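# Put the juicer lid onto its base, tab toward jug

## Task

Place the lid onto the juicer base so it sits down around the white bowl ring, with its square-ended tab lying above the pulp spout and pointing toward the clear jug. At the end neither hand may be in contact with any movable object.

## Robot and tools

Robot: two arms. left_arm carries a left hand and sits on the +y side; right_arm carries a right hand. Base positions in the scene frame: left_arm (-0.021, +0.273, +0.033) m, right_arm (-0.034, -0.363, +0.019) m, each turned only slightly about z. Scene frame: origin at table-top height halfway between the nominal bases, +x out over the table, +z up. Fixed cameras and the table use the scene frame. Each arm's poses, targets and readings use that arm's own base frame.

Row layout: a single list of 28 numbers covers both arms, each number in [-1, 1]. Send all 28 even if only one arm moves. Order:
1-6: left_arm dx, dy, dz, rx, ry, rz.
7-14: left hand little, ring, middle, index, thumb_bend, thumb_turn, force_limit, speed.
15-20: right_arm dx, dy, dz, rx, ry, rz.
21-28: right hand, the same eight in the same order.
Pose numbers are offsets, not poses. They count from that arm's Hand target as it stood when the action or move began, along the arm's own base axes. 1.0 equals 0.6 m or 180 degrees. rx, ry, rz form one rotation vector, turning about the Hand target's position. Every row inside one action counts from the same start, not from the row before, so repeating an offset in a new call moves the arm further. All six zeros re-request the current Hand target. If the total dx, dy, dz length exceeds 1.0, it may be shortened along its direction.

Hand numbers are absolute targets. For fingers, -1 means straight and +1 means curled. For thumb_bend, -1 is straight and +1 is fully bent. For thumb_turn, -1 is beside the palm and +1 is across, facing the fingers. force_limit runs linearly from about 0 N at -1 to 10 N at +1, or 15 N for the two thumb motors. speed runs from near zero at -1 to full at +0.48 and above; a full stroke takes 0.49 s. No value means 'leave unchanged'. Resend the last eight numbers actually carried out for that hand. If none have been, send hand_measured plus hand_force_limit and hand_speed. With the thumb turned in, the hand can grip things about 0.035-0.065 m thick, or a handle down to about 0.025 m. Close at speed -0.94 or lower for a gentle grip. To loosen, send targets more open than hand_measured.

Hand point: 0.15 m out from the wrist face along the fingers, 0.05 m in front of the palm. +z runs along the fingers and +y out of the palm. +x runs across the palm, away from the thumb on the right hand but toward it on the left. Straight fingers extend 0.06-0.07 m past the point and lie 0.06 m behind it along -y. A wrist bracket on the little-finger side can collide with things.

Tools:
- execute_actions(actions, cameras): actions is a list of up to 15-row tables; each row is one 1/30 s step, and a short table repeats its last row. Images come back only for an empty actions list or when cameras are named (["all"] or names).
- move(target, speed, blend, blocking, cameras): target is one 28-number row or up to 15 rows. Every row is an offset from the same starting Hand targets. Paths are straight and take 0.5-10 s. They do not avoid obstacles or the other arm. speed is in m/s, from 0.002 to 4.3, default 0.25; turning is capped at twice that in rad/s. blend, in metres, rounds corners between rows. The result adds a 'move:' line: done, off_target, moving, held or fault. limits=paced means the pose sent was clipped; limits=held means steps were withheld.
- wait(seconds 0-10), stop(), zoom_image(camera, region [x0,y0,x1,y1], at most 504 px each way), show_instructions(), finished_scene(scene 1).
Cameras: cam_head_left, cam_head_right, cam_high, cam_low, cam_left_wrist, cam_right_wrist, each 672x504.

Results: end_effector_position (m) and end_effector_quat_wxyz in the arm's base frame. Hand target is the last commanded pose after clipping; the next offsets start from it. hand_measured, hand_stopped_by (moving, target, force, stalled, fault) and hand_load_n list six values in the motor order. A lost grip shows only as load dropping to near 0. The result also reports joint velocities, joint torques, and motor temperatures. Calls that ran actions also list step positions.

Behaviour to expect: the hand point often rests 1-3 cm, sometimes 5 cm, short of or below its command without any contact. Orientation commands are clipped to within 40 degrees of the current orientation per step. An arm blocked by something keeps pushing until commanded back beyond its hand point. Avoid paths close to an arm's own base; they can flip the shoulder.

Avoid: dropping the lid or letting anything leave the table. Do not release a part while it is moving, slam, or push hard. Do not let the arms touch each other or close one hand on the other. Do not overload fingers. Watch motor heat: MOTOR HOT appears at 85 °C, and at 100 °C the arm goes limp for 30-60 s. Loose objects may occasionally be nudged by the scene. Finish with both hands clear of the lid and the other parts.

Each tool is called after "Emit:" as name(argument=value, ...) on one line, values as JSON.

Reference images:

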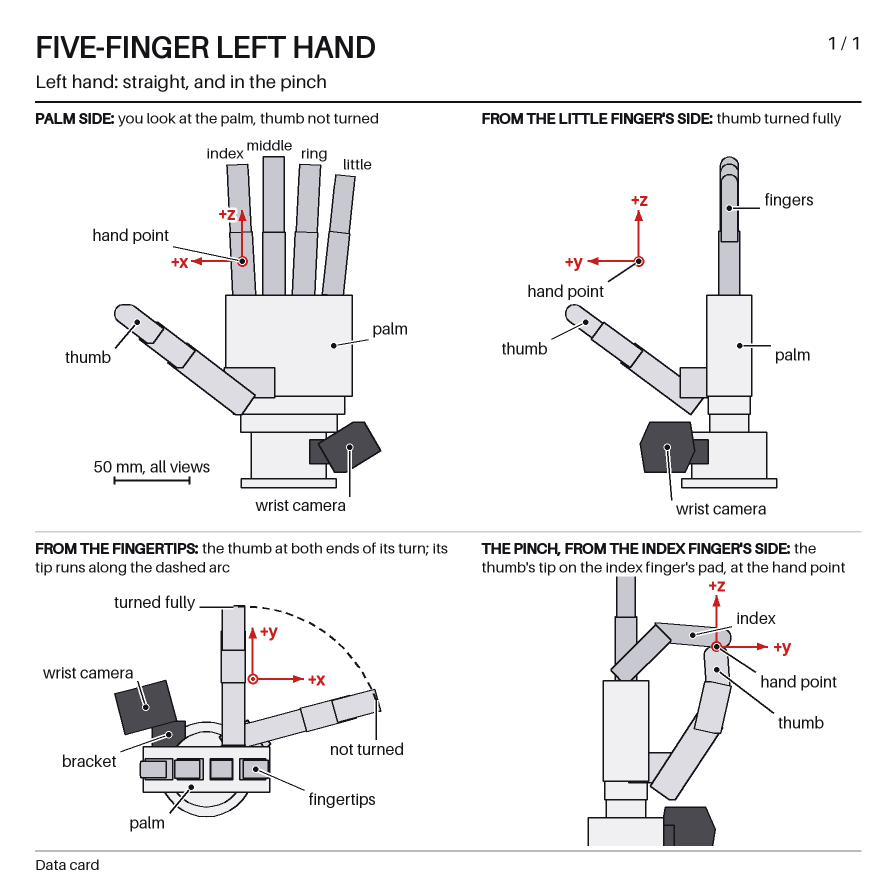

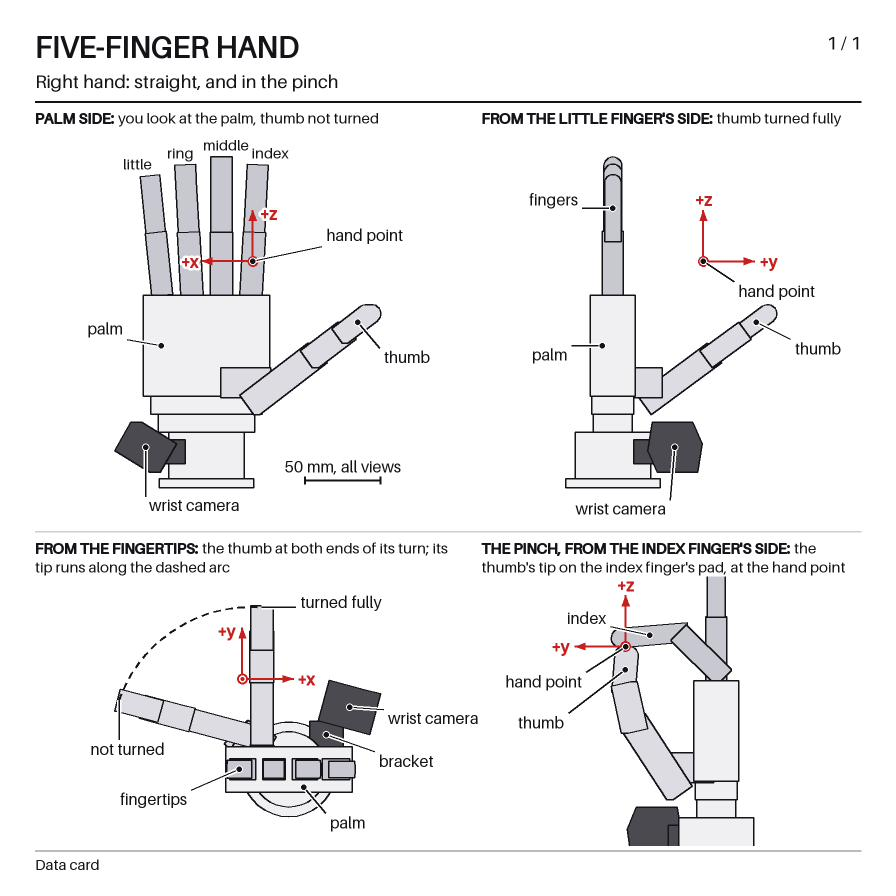

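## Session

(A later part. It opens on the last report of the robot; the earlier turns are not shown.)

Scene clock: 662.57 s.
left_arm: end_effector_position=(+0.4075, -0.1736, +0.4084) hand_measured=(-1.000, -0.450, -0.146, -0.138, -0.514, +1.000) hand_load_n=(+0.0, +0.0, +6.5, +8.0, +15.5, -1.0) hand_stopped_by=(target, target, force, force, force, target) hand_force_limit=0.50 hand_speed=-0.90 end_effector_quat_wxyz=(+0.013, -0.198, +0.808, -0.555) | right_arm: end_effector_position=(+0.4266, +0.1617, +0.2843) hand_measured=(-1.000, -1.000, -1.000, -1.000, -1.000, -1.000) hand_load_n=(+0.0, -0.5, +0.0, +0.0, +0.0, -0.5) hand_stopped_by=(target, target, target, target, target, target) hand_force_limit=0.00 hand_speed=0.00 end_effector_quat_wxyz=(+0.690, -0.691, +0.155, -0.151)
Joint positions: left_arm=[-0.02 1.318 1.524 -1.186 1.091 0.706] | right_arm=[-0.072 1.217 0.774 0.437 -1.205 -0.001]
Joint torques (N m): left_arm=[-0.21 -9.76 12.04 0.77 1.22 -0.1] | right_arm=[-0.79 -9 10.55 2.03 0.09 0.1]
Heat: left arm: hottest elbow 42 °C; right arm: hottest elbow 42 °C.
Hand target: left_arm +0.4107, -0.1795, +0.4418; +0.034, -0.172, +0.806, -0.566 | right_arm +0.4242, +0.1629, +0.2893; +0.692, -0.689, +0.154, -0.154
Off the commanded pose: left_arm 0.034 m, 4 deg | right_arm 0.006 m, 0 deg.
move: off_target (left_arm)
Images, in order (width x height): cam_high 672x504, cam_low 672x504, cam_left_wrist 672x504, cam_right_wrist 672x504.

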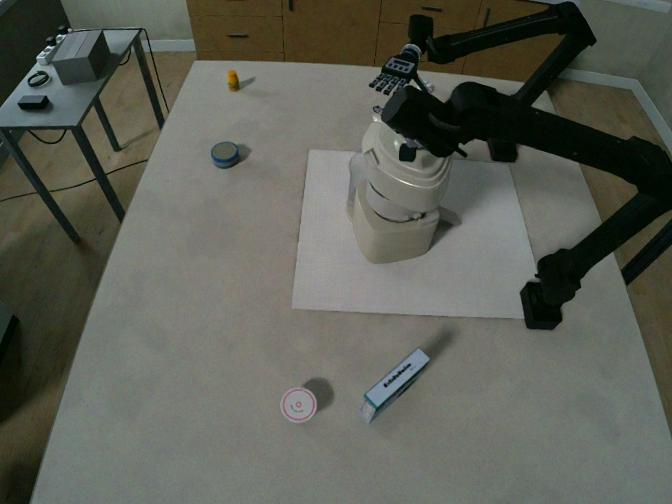

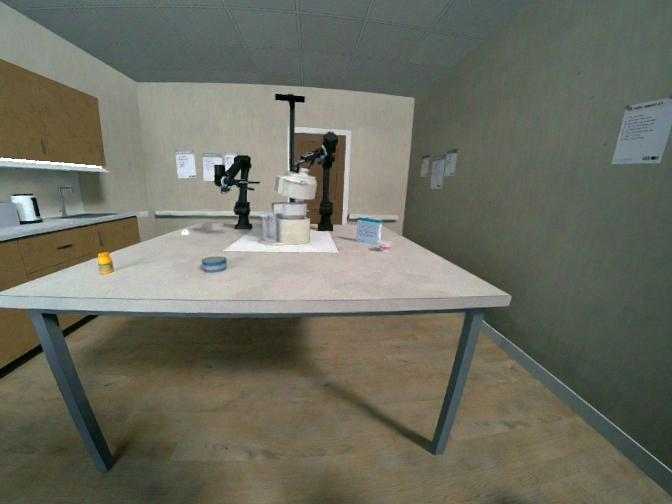

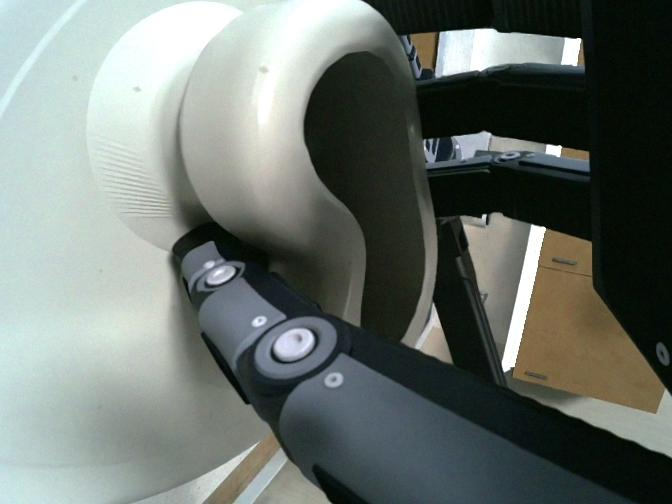

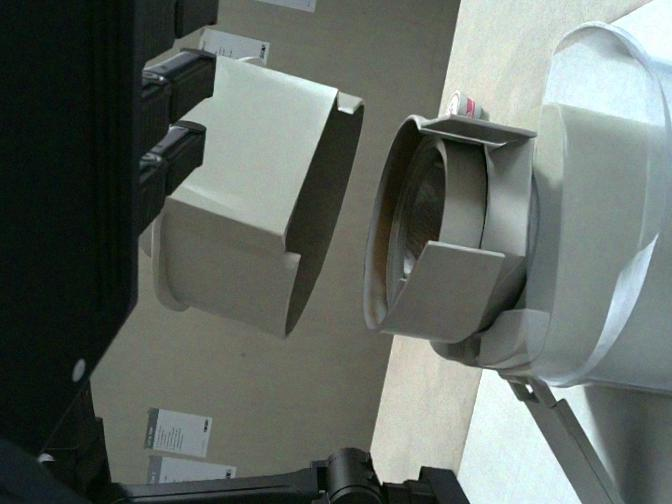

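Emit:
move(target=[0.0, -0.0700, 0.0130, 0.0294, -0.0559, -0.0664, -1, -0.45, 0.45, 0.25, -0.25, 1, 0.5, -0.9, 0, 0, 0, 0, 0, 0, -1, -1, -1, -1, -1, -1, 0, 0], speed=0.06, cameras=["cam_left_wrist", "cam_low", "cam_right_wrist", "cam_high", "cam_head_right", "cam_head_left"])

Emit:
zoom_image(camera="cam_low", region=[252, 168, 322, 218])

Emit:
zoom_image(camera="cam_right_wrist", region=[130, 30, 550, 350])

Scene clock: 668.87 s.
left_arm: end_effector_position=(+0.4082, -0.2154, +0.4165) hand_measured=(-1.000, -0.450, -0.146, -0.138, -0.514, +1.000) hand_load_n=(+0.0, +0.0, +6.0, +8.0, +15.5, -0.5) hand_stopped_by=(target, target, force, force, force, target) hand_force_limit=0.50 hand_speed=-0.90 end_effector_quat_wxyz=(+0.027, -0.063, +0.844, -0.532) | right_arm: end_effector_position=(+0.4266, +0.1617, +0.2843) hand_measured=(-1.000, -1.000, -1.000, -1.000, -1.000, -1.000) hand_load_n=(+0.0, -0.5, +0.0, +0.0, +0.0, -0.5) hand_stopped_by=(target, target, target, target, target, target) hand_force_limit=0.00 hand_speed=0.00 end_effector_quat_wxyz=(+0.690, -0.691, +0.155, -0.151)
Joint positions: left_arm=[-0.148 1.394 1.669 -1.333 1.051 0.973] | right_arm=[-0.072 1.217 0.774 0.437 -1.205 -0.001]
Joint torques (N m): left_arm=[0.03 -10.52 11.92 0.73 1.2 0.01] | right_arm=[-0.62 -8.94 10.37 2.29 0.1 0.11]
Heat: left arm: hottest elbow 43 °C; right arm: hottest elbow 42 °C.
Hand target: left_arm +0.4105, -0.2216, +0.4497; +0.053, -0.035, +0.838, -0.542 | right_arm +0.4242, +0.1629, +0.2893; +0.692, -0.689, +0.154, -0.154
Off the commanded pose: left_arm 0.034 m, 5 deg | right_arm 0.006 m, 0 deg.
move: off_target (left_arm)

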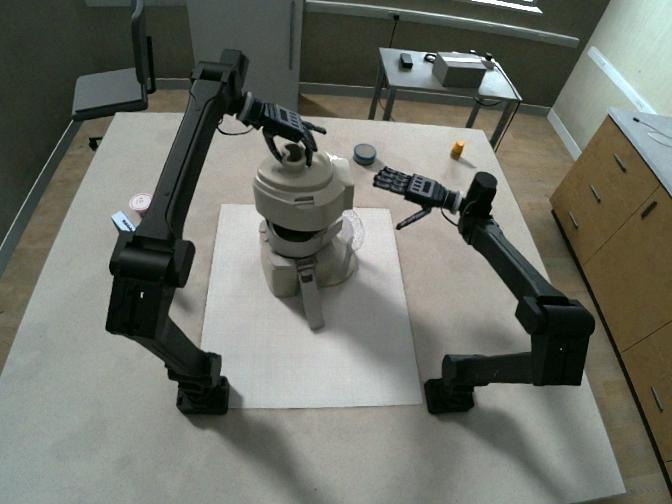

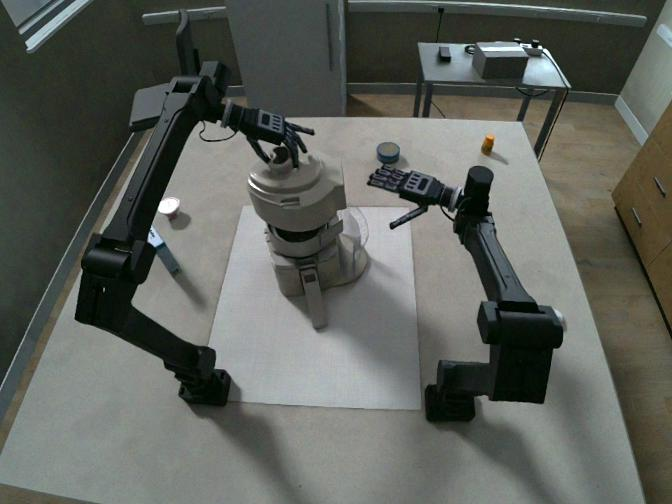

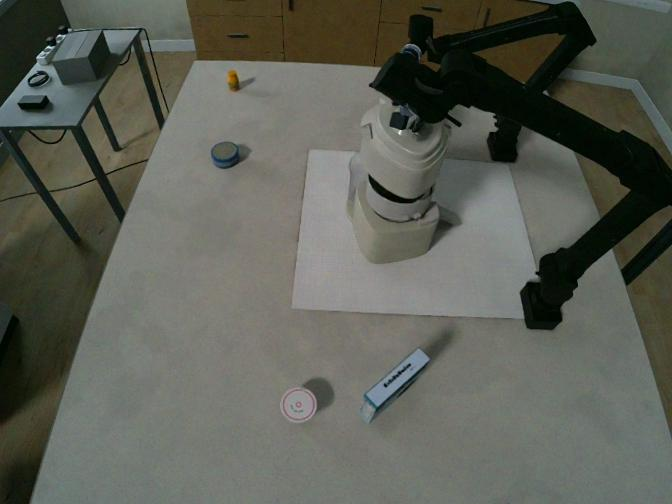

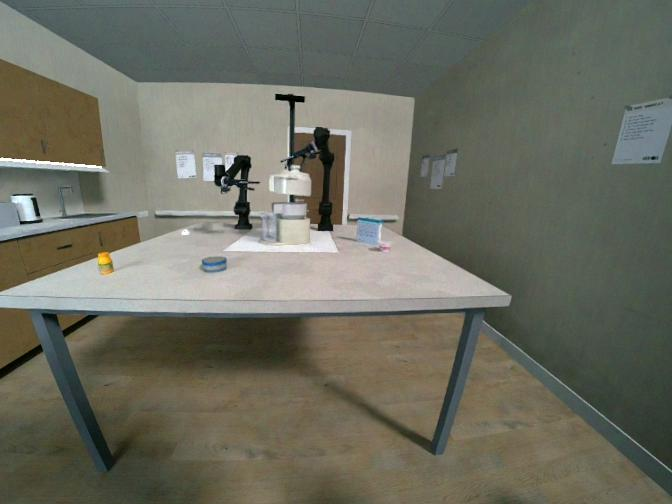

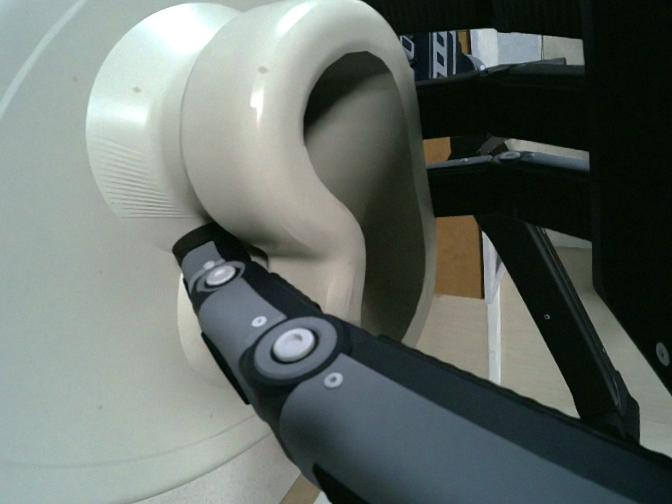

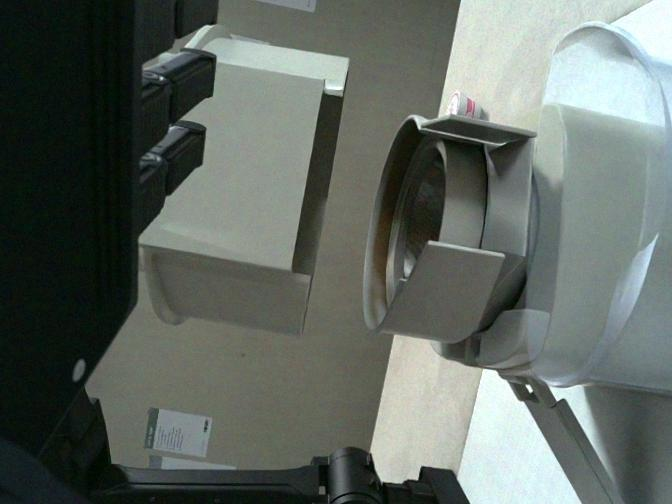

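Scaled by 7.200 from the camera's 672x504 image, which has a finer 960x720 frame.

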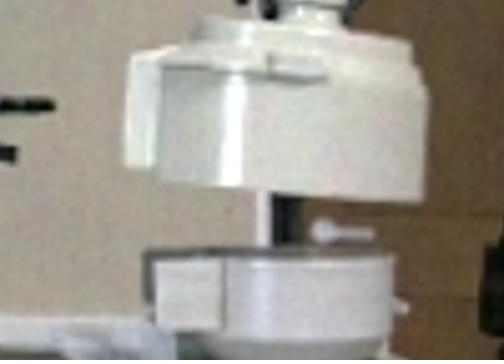

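Scaled by 1.200 from the camera's 672x504 image, which has a finer 960x720 frame.

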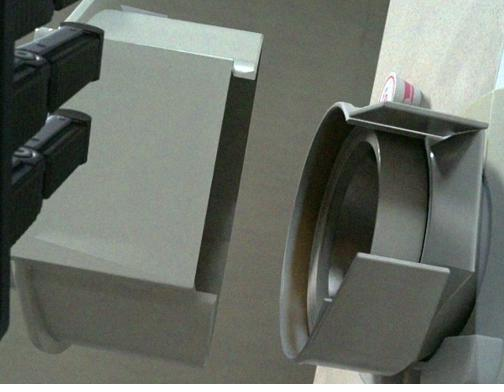

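Emit:
zoom_image(camera="cam_right_wrist", region=[130, 10, 400, 350])

Emit:
zoom_image(camera="cam_high", region=[325, 70, 475, 270])

Emit:
zoom_image(camera="cam_head_right", region=[235, 130, 385, 310])

Emit:
zoom_image(camera="cam_head_left", region=[235, 130, 385, 310])

Scaled by 1.482 from the camera's 672x504 image, which has a finer 960x720 frame.

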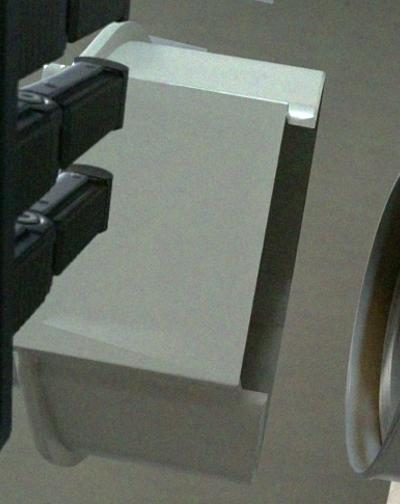

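Scaled by 2.520 from the camera's 672x504 image, which has a finer 960x720 frame.

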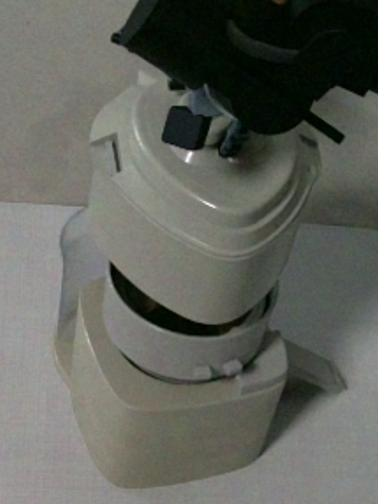

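Scaled by 2.800 from the camera's 672x504 image, which has a finer 960x720 frame.

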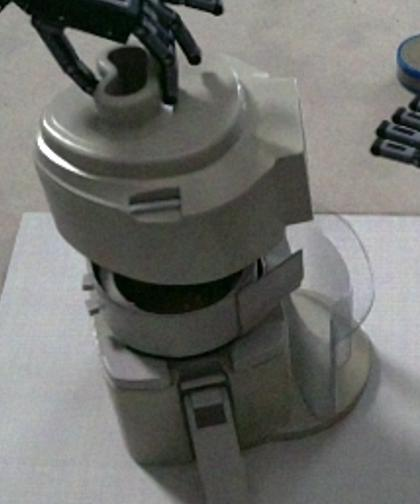

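Scaled by 2.800 from the camera's 672x504 image, which has a finer 960x720 frame.

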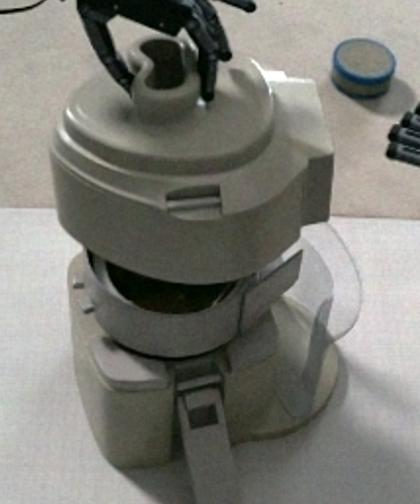

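Emit:
zoom_image(camera="cam_right_wrist", region=[340, 80, 560, 360])

Scaled by 1.800 from the camera's 672x504 image, which has a finer 960x720 frame.

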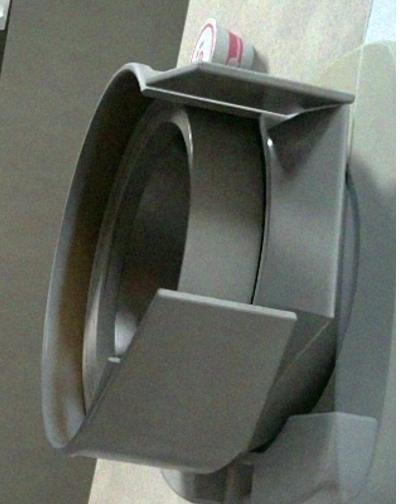

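Emit:
move(target=[0.0, 0.0, -0.0500, 0.0110, 0.0110, 0.0, -1, -0.45, 0.45, 0.25, -0.25, 1, 0.5, -0.9, 0, 0, 0, 0, 0, 0, -1, -1, -1, -1, -1, -1, 0, 0], speed=0.05, cameras=["cam_left_wrist", "cam_low", "cam_right_wrist", "cam_high", "cam_head_right", "cam_head_left"])

Emit:
zoom_image(camera="cam_low", region=[256, 180, 320, 230])

Emit:
zoom_image(camera="cam_right_wrist", region=[130, 30, 550, 350])

Emit:
zoom_image(camera="cam_high", region=[325, 90, 475, 270])

Emit:
zoom_image(camera="cam_head_right", region=[235, 130, 385, 310])

Emit:
zoom_image(camera="cam_head_left", region=[235, 130, 385, 310])

Scene clock: 674.13 s.
left_arm: end_effector_position=(+0.4130, -0.2158, +0.4075) hand_measured=(-1.000, -0.450, -0.146, -0.138, -0.514, +1.000) hand_load_n=(+0.0, +0.0, +6.0, +8.0, +15.5, -1.0) hand_stopped_by=(target, target, force, force, force, target) hand_force_limit=0.50 hand_speed=-0.90 end_effector_quat_wxyz=(+0.030, -0.061, +0.852, -0.520) | right_arm: end_effector_position=(+0.4266, +0.1617, +0.2843) hand_measured=(-1.000, -1.000, -1.000, -1.000, -1.000, -1.000) hand_load_n=(+0.0, +0.0, +0.0, +0.0, +0.0, -0.5) hand_stopped_by=(target, target, target, target, target, target) hand_force_limit=0.00 hand_speed=0.00 end_effector_quat_wxyz=(+0.690, -0.691, +0.155, -0.151)
Joint positions: left_arm=[-0.157 1.406 1.669 -1.333 1.022 0.988] | right_arm=[-0.072 1.217 0.774 0.437 -1.205 -0.001]
Joint torques (N m): left_arm=[-0.32 -11.11 8.25 1.13 1.18 0.01] | right_arm=[-0.5 -8.76 10.51 2.03 0.1 0.1]
Heat: left arm: hottest elbow 44 °C; right arm: hottest elbow 42 °C.
Hand target: left_arm +0.4105, -0.2216, +0.4197; +0.039, -0.043, +0.848, -0.526 | right_arm +0.4242, +0.1629, +0.2893; +0.692, -0.689, +0.154, -0.154
Off the commanded pose: left_arm 0.014 m, 2 deg | right_arm 0.006 m, 0 deg.
move: off_target (left_arm)

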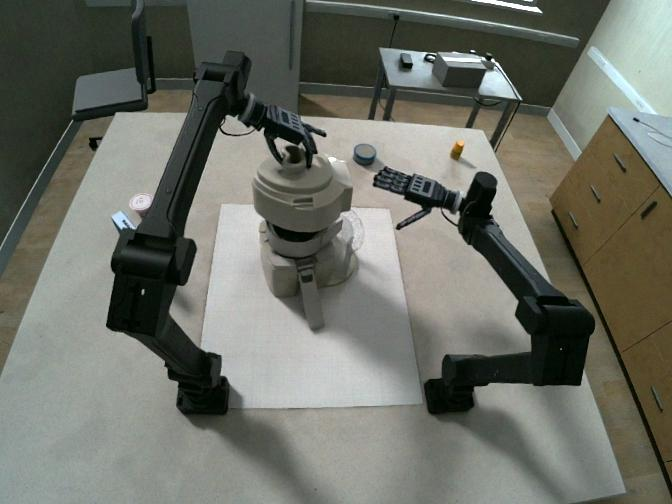

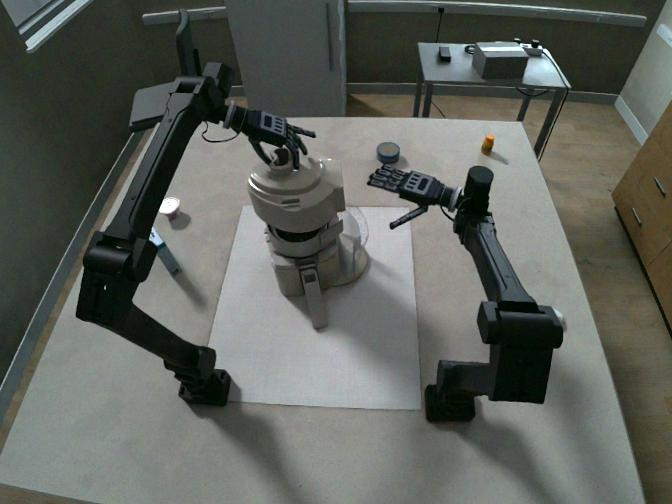

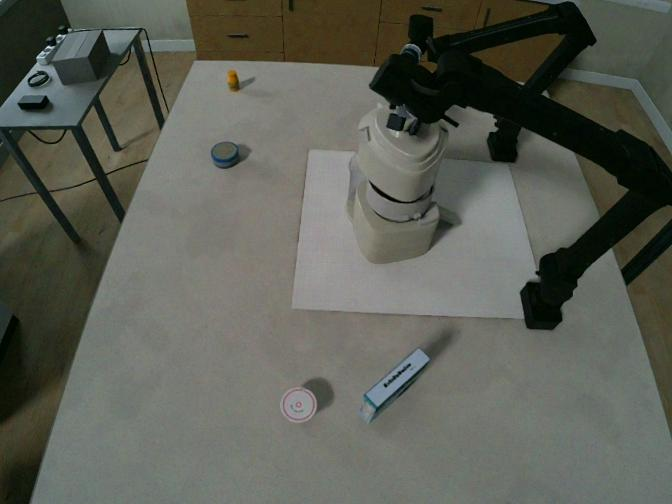

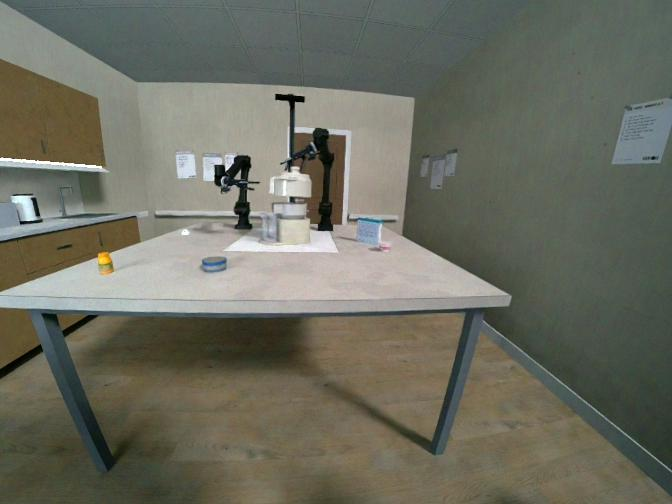

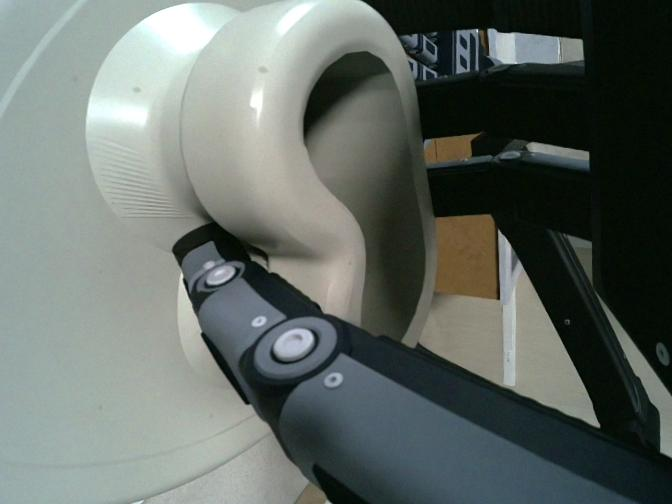

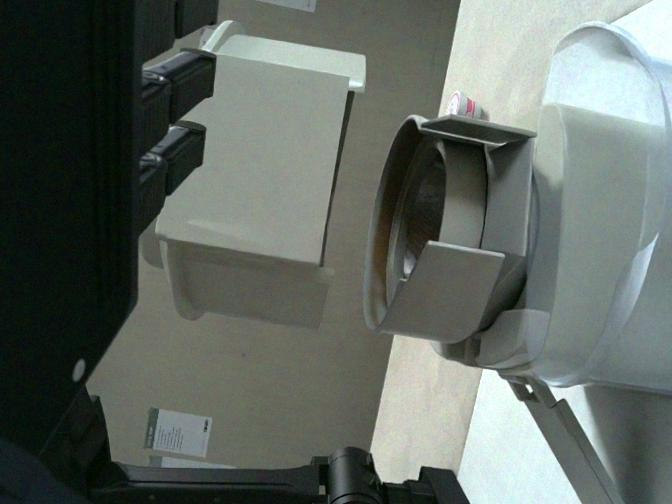

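Scaled by 7.875 from the camera's 672x504 image, which has a finer 960x720 frame.

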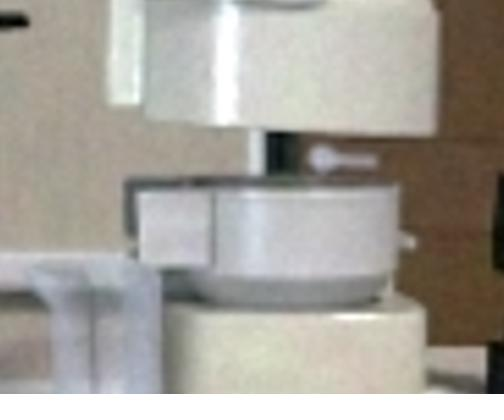

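Scaled by 1.200 from the camera's 672x504 image, which has a finer 960x720 frame.

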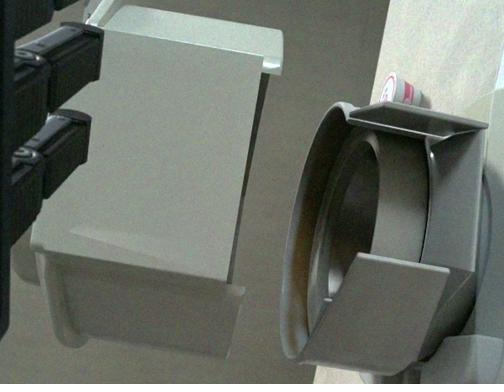

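Scaled by 2.800 from the camera's 672x504 image, which has a finer 960x720 frame.

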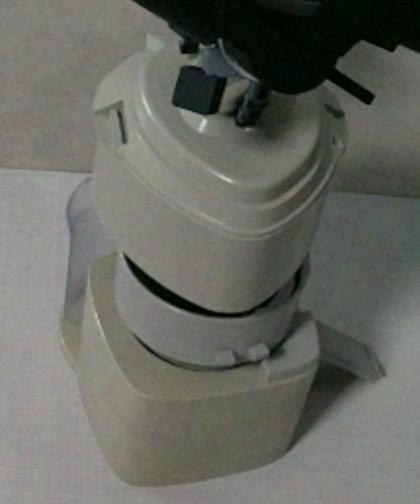

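Scaled by 2.800 from the camera's 672x504 image, which has a finer 960x720 frame.

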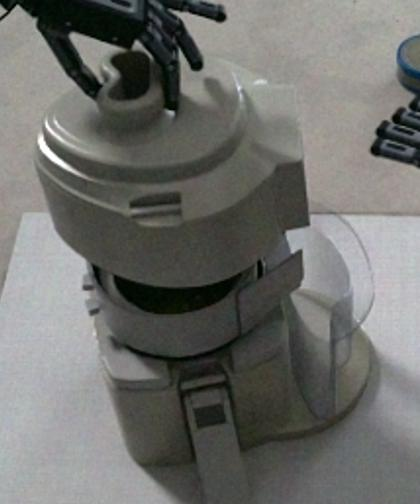

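Scaled by 2.800 from the camera's 672x504 image, which has a finer 960x720 frame.

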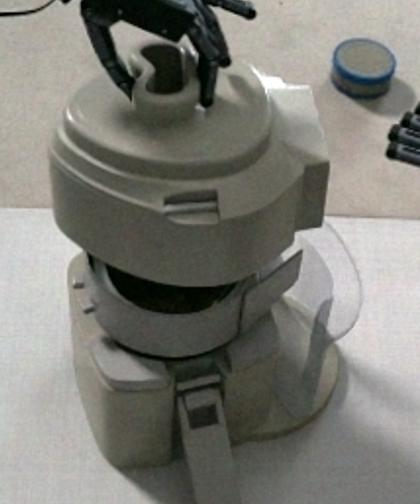

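Emit:
move(target=[0.0, -0.0085, -0.0610, 0.0, 0.006, 0.0, -1, -0.45, 0.45, 0.25, -0.25, 1, 0.5, -0.9, 0, 0, 0, 0, 0, 0, -1, -1, -1, -1, -1, -1, 0, 0], speed=0.04, cameras=["cam_low", "cam_right_wrist", "cam_high", "cam_head_right", "cam_head_left"])

Emit:
zoom_image(camera="cam_low", region=[256, 180, 320, 230])

Emit:
zoom_image(camera="cam_right_wrist", region=[130, 30, 550, 350])

Emit:
zoom_image(camera="cam_high", region=[325, 90, 475, 270])

Emit:
zoom_image(camera="cam_head_right", region=[235, 130, 385, 310])

Emit:
zoom_image(camera="cam_head_left", region=[235, 130, 385, 310])

Scene clock: 678.80 s.
left_arm: end_effector_position=(+0.4142, -0.2201, +0.3662) hand_measured=(-1.000, -0.450, -0.146, -0.138, -0.514, +1.000) hand_load_n=(+0.0, +0.0, +5.5, +8.0, +15.5, -0.5) hand_stopped_by=(target, target, force, force, force, target) hand_force_limit=0.50 hand_speed=-0.90 end_effector_quat_wxyz=(+0.018, -0.063, +0.854, -0.516) | right_arm: end_effector_position=(+0.4266, +0.1617, +0.2843) hand_measured=(-1.000, -1.000, -1.000, -1.000, -1.000, -1.000) hand_load_n=(-0.5, +0.0, +0.0, +0.0, +0.0, +0.0) hand_stopped_by=(target, target, target, target, target, target) hand_force_limit=0.00 hand_speed=0.00 end_effector_quat_wxyz=(+0.690, -0.691, +0.155, -0.151)
Joint positions: left_arm=[-0.166 1.406 1.562 -1.252 1.019 0.988] | right_arm=[-0.072 1.217 0.774 0.437 -1.205 -0.001]
Joint torques (N m): left_arm=[-0.15 -12.28 8.01 1.66 1.21 -0.22] | right_arm=[-0.32 -8.7 10.45 2.11 0.1 0.11]
Heat: left arm: hottest elbow 43 °C; right arm: hottest elbow 42 °C.
Hand target: left_arm +0.4106, -0.2266, +0.3831; +0.032, -0.048, +0.849, -0.526 | right_arm +0.4242, +0.1629, +0.2893; +0.692, -0.689, +0.154, -0.154
Off the commanded pose: left_arm 0.019 m, 3 deg | right_arm 0.006 m, 0 deg.
move: off_target (left_arm)
Images, in order (width x height): cam_head_left 672x504, cam_head_right 672x504, cam_high 672x504, cam_low 672x504, cam_right_wrist 672x504.

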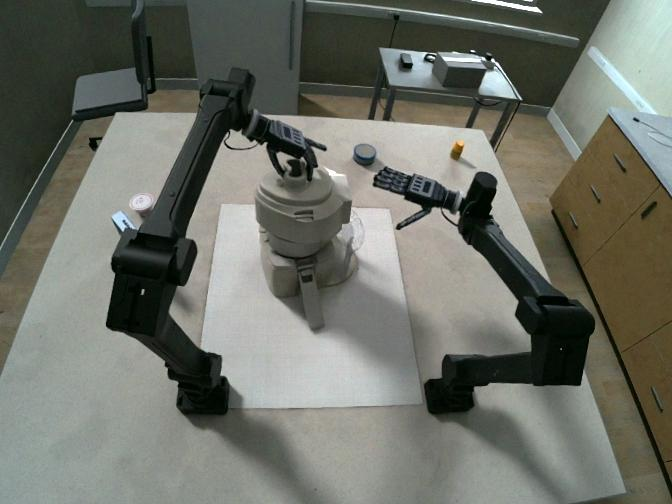

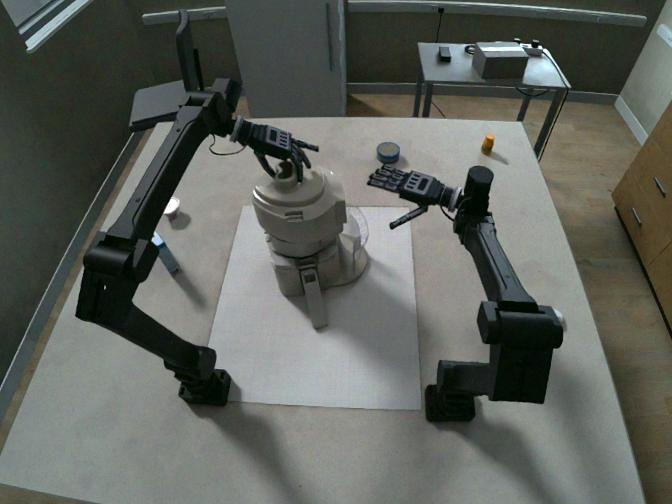

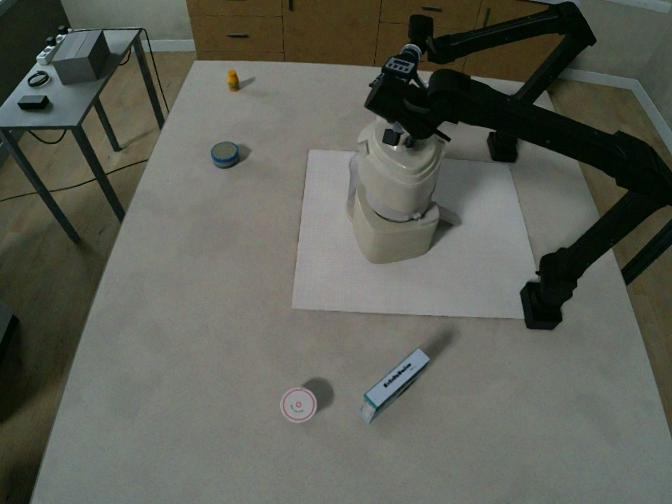

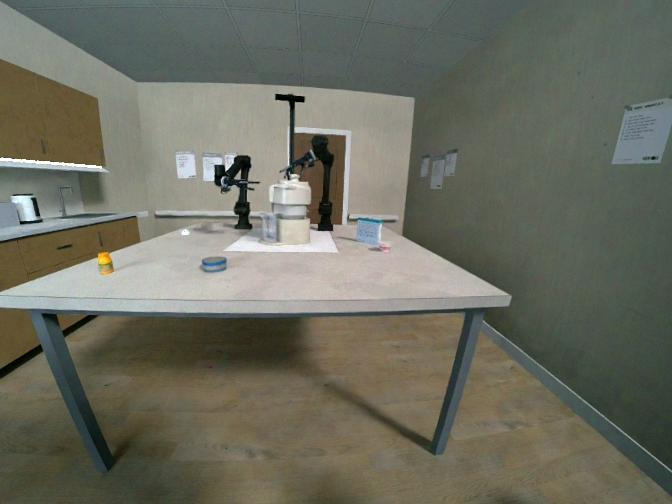

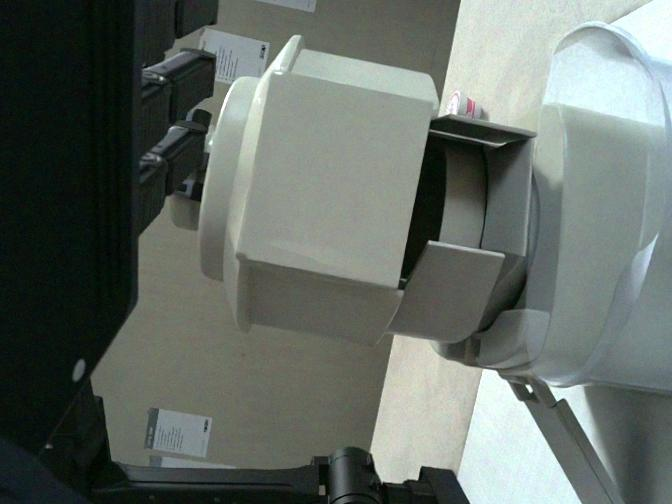

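Scaled by 7.875 from the camera's 672x504 image, which has a finer 960x720 frame.

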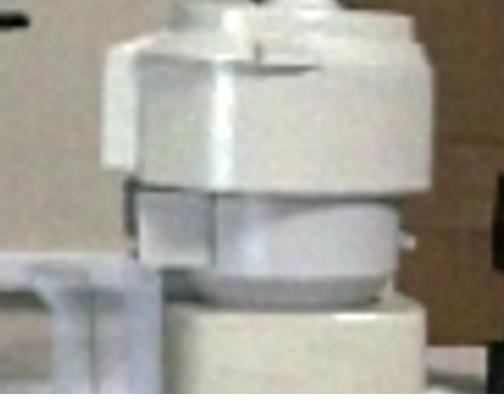

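Scaled by 1.200 from the camera's 672x504 image, which has a finer 960x720 frame.

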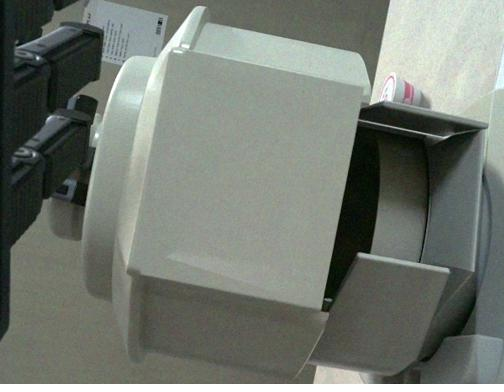

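Scaled by 2.800 from the camera's 672x504 image, which has a finer 960x720 frame.

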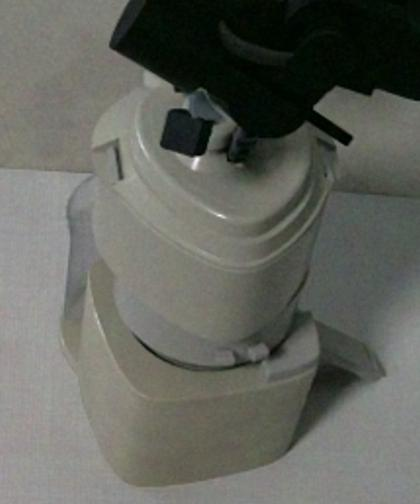

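Scaled by 2.800 from the camera's 672x504 image, which has a finer 960x720 frame.

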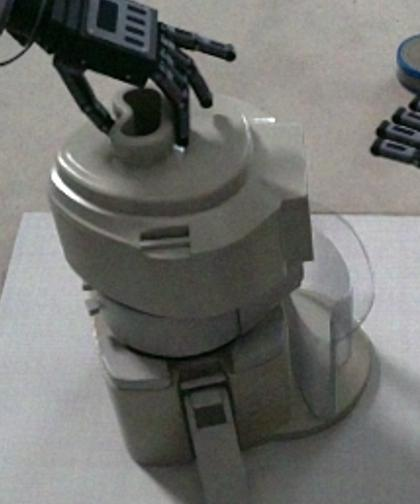

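Scaled by 2.800 from the camera's 672x504 image, which has a finer 960x720 frame.

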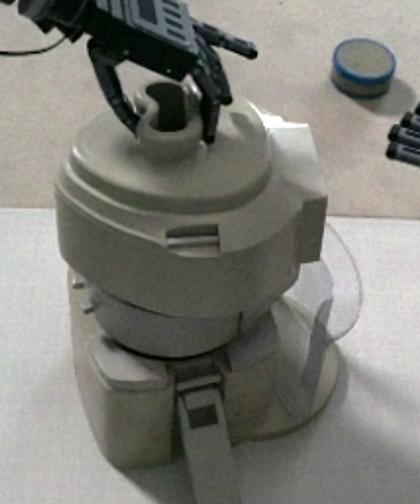

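Emit:
move(target=[0.0083, 0.0, -0.0550, 0.0, 0.0, 0.011, -1, -0.45, 0.45, 0.25, -0.25, 1, 0.5, -0.9, 0, 0, 0, 0, 0, 0, -1, -1, -1, -1, -1, -1, 0, 0], speed=0.03, cameras=["cam_low", "cam_right_wrist", "cam_high", "cam_head_right", "cam_head_left", "cam_left_wrist"])

Emit:
zoom_image(camera="cam_low", region=[256, 180, 320, 230])

Emit:
zoom_image(camera="cam_right_wrist", region=[190, 30, 560, 350])

Emit:
zoom_image(camera="cam_head_right", region=[235, 130, 385, 310])

Emit:
zoom_image(camera="cam_head_left", region=[235, 130, 385, 310])

Scene clock: 681.10 s.
left_arm: end_effector_position=(+0.4177, -0.2213, +0.3619) hand_measured=(-1.000, -0.450, -0.146, -0.138, -0.514, +1.000) hand_load_n=(+0.0, +0.0, +14.0, +5.0, +16.0, -2.5) hand_stopped_by=(target, target, force, force, force, target) hand_force_limit=0.50 hand_speed=-0.90 end_effector_quat_wxyz=(+0.055, -0.056, +0.847, -0.526) | right_arm: end_effector_position=(+0.4266, +0.1617, +0.2843) hand_measured=(-1.000, -1.000, -1.000, -1.000, -1.000, -1.000) hand_load_n=(+0.0, +0.0, +0.0, +0.0, +0.0, -0.5) hand_stopped_by=(target, target, target, target, target, target) hand_force_limit=0.00 hand_speed=0.00 end_effector_quat_wxyz=(+0.690, -0.691, +0.155, -0.151)
Joint positions: left_arm=[-0.166 1.354 1.482 -1.106 1.012 0.937] | right_arm=[-0.072 1.217 0.774 0.437 -1.205 -0.001]
Joint torques (N m): left_arm=[-0.09 -9.23 5.87 1.52 0.66 -0.25] | right_arm=[-0.79 -8.76 10.48 2.15 0.1 0.09]
Heat: left arm: hottest elbow 43 °C; right arm: hottest elbow 42 °C.
Hand target: left_arm +0.4157, -0.2266, +0.3500; +0.041, -0.063, +0.848, -0.525 | right_arm +0.4242, +0.1629, +0.2893; +0.692, -0.689, +0.154, -0.154
Off the commanded pose: left_arm 0.013 m, 2 deg | right_arm 0.006 m, 0 deg.
move: off_target (left_arm)

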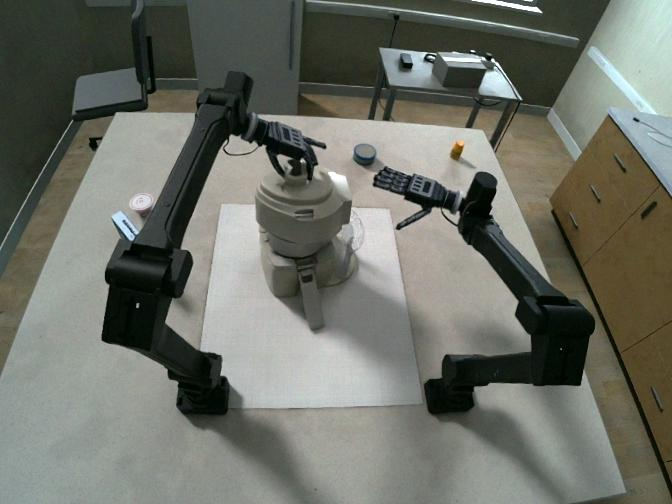

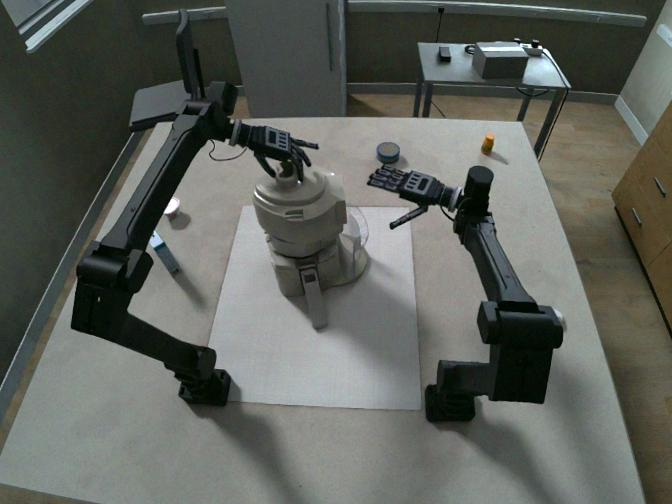

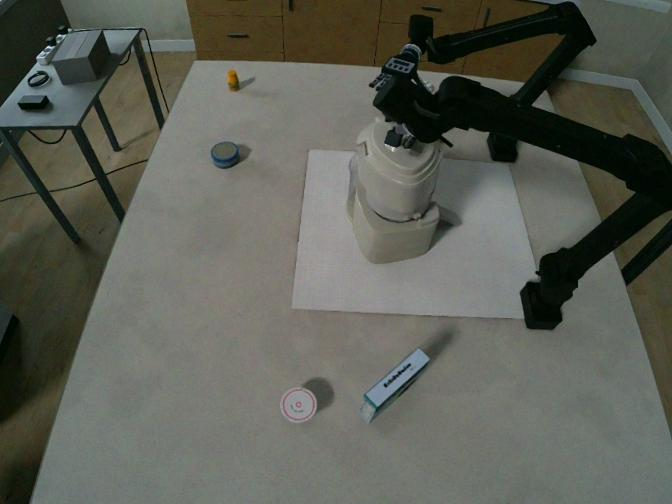

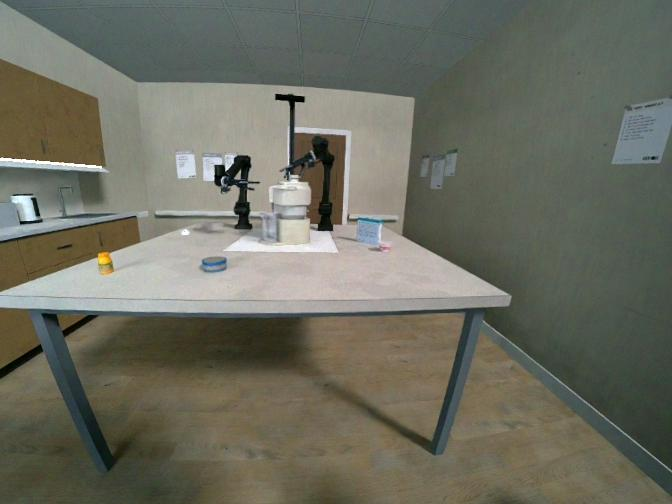

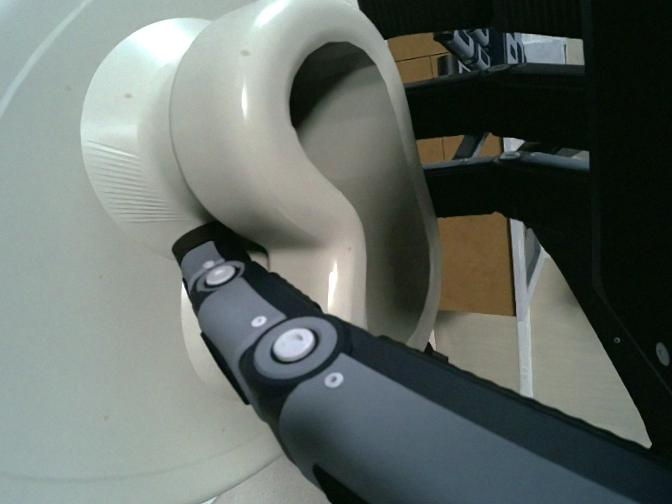

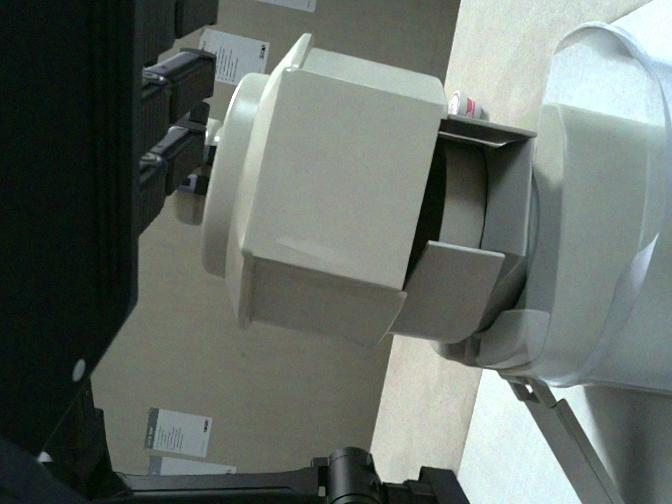

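Scaled by 7.875 from the camera's 672x504 image, which has a finer 960x720 frame.

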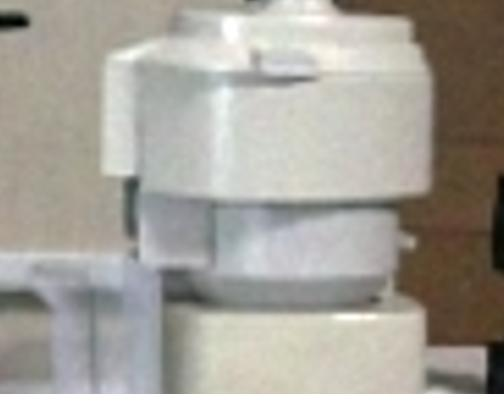

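Scaled by 1.362 from the camera's 672x504 image, which has a finer 960x720 frame.

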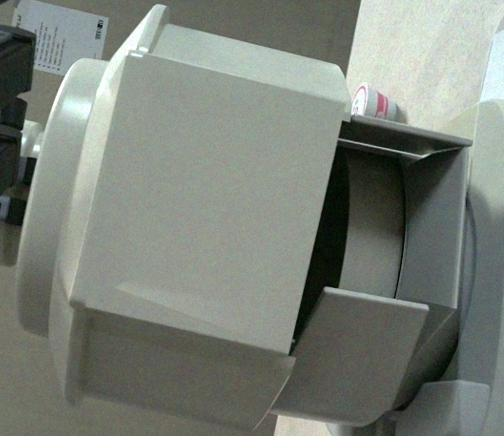

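Scaled by 2.800 from the camera's 672x504 image, which has a finer 960x720 frame.

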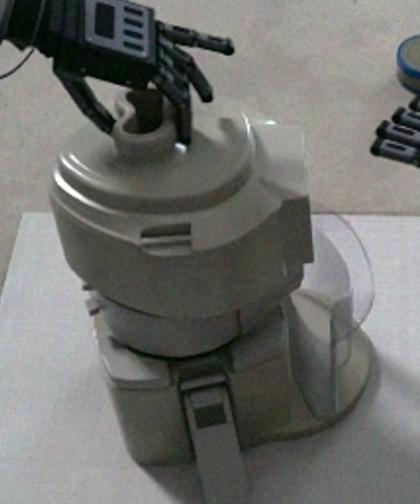

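Scaled by 2.800 from the camera's 672x504 image, which has a finer 960x720 frame.

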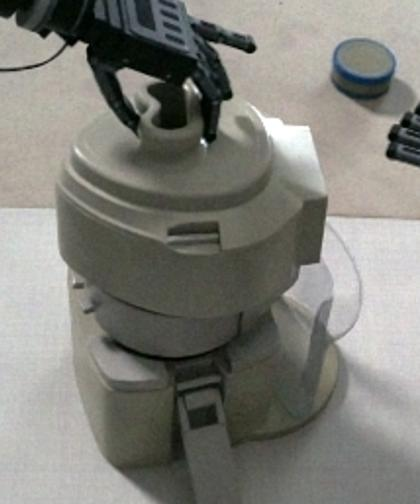

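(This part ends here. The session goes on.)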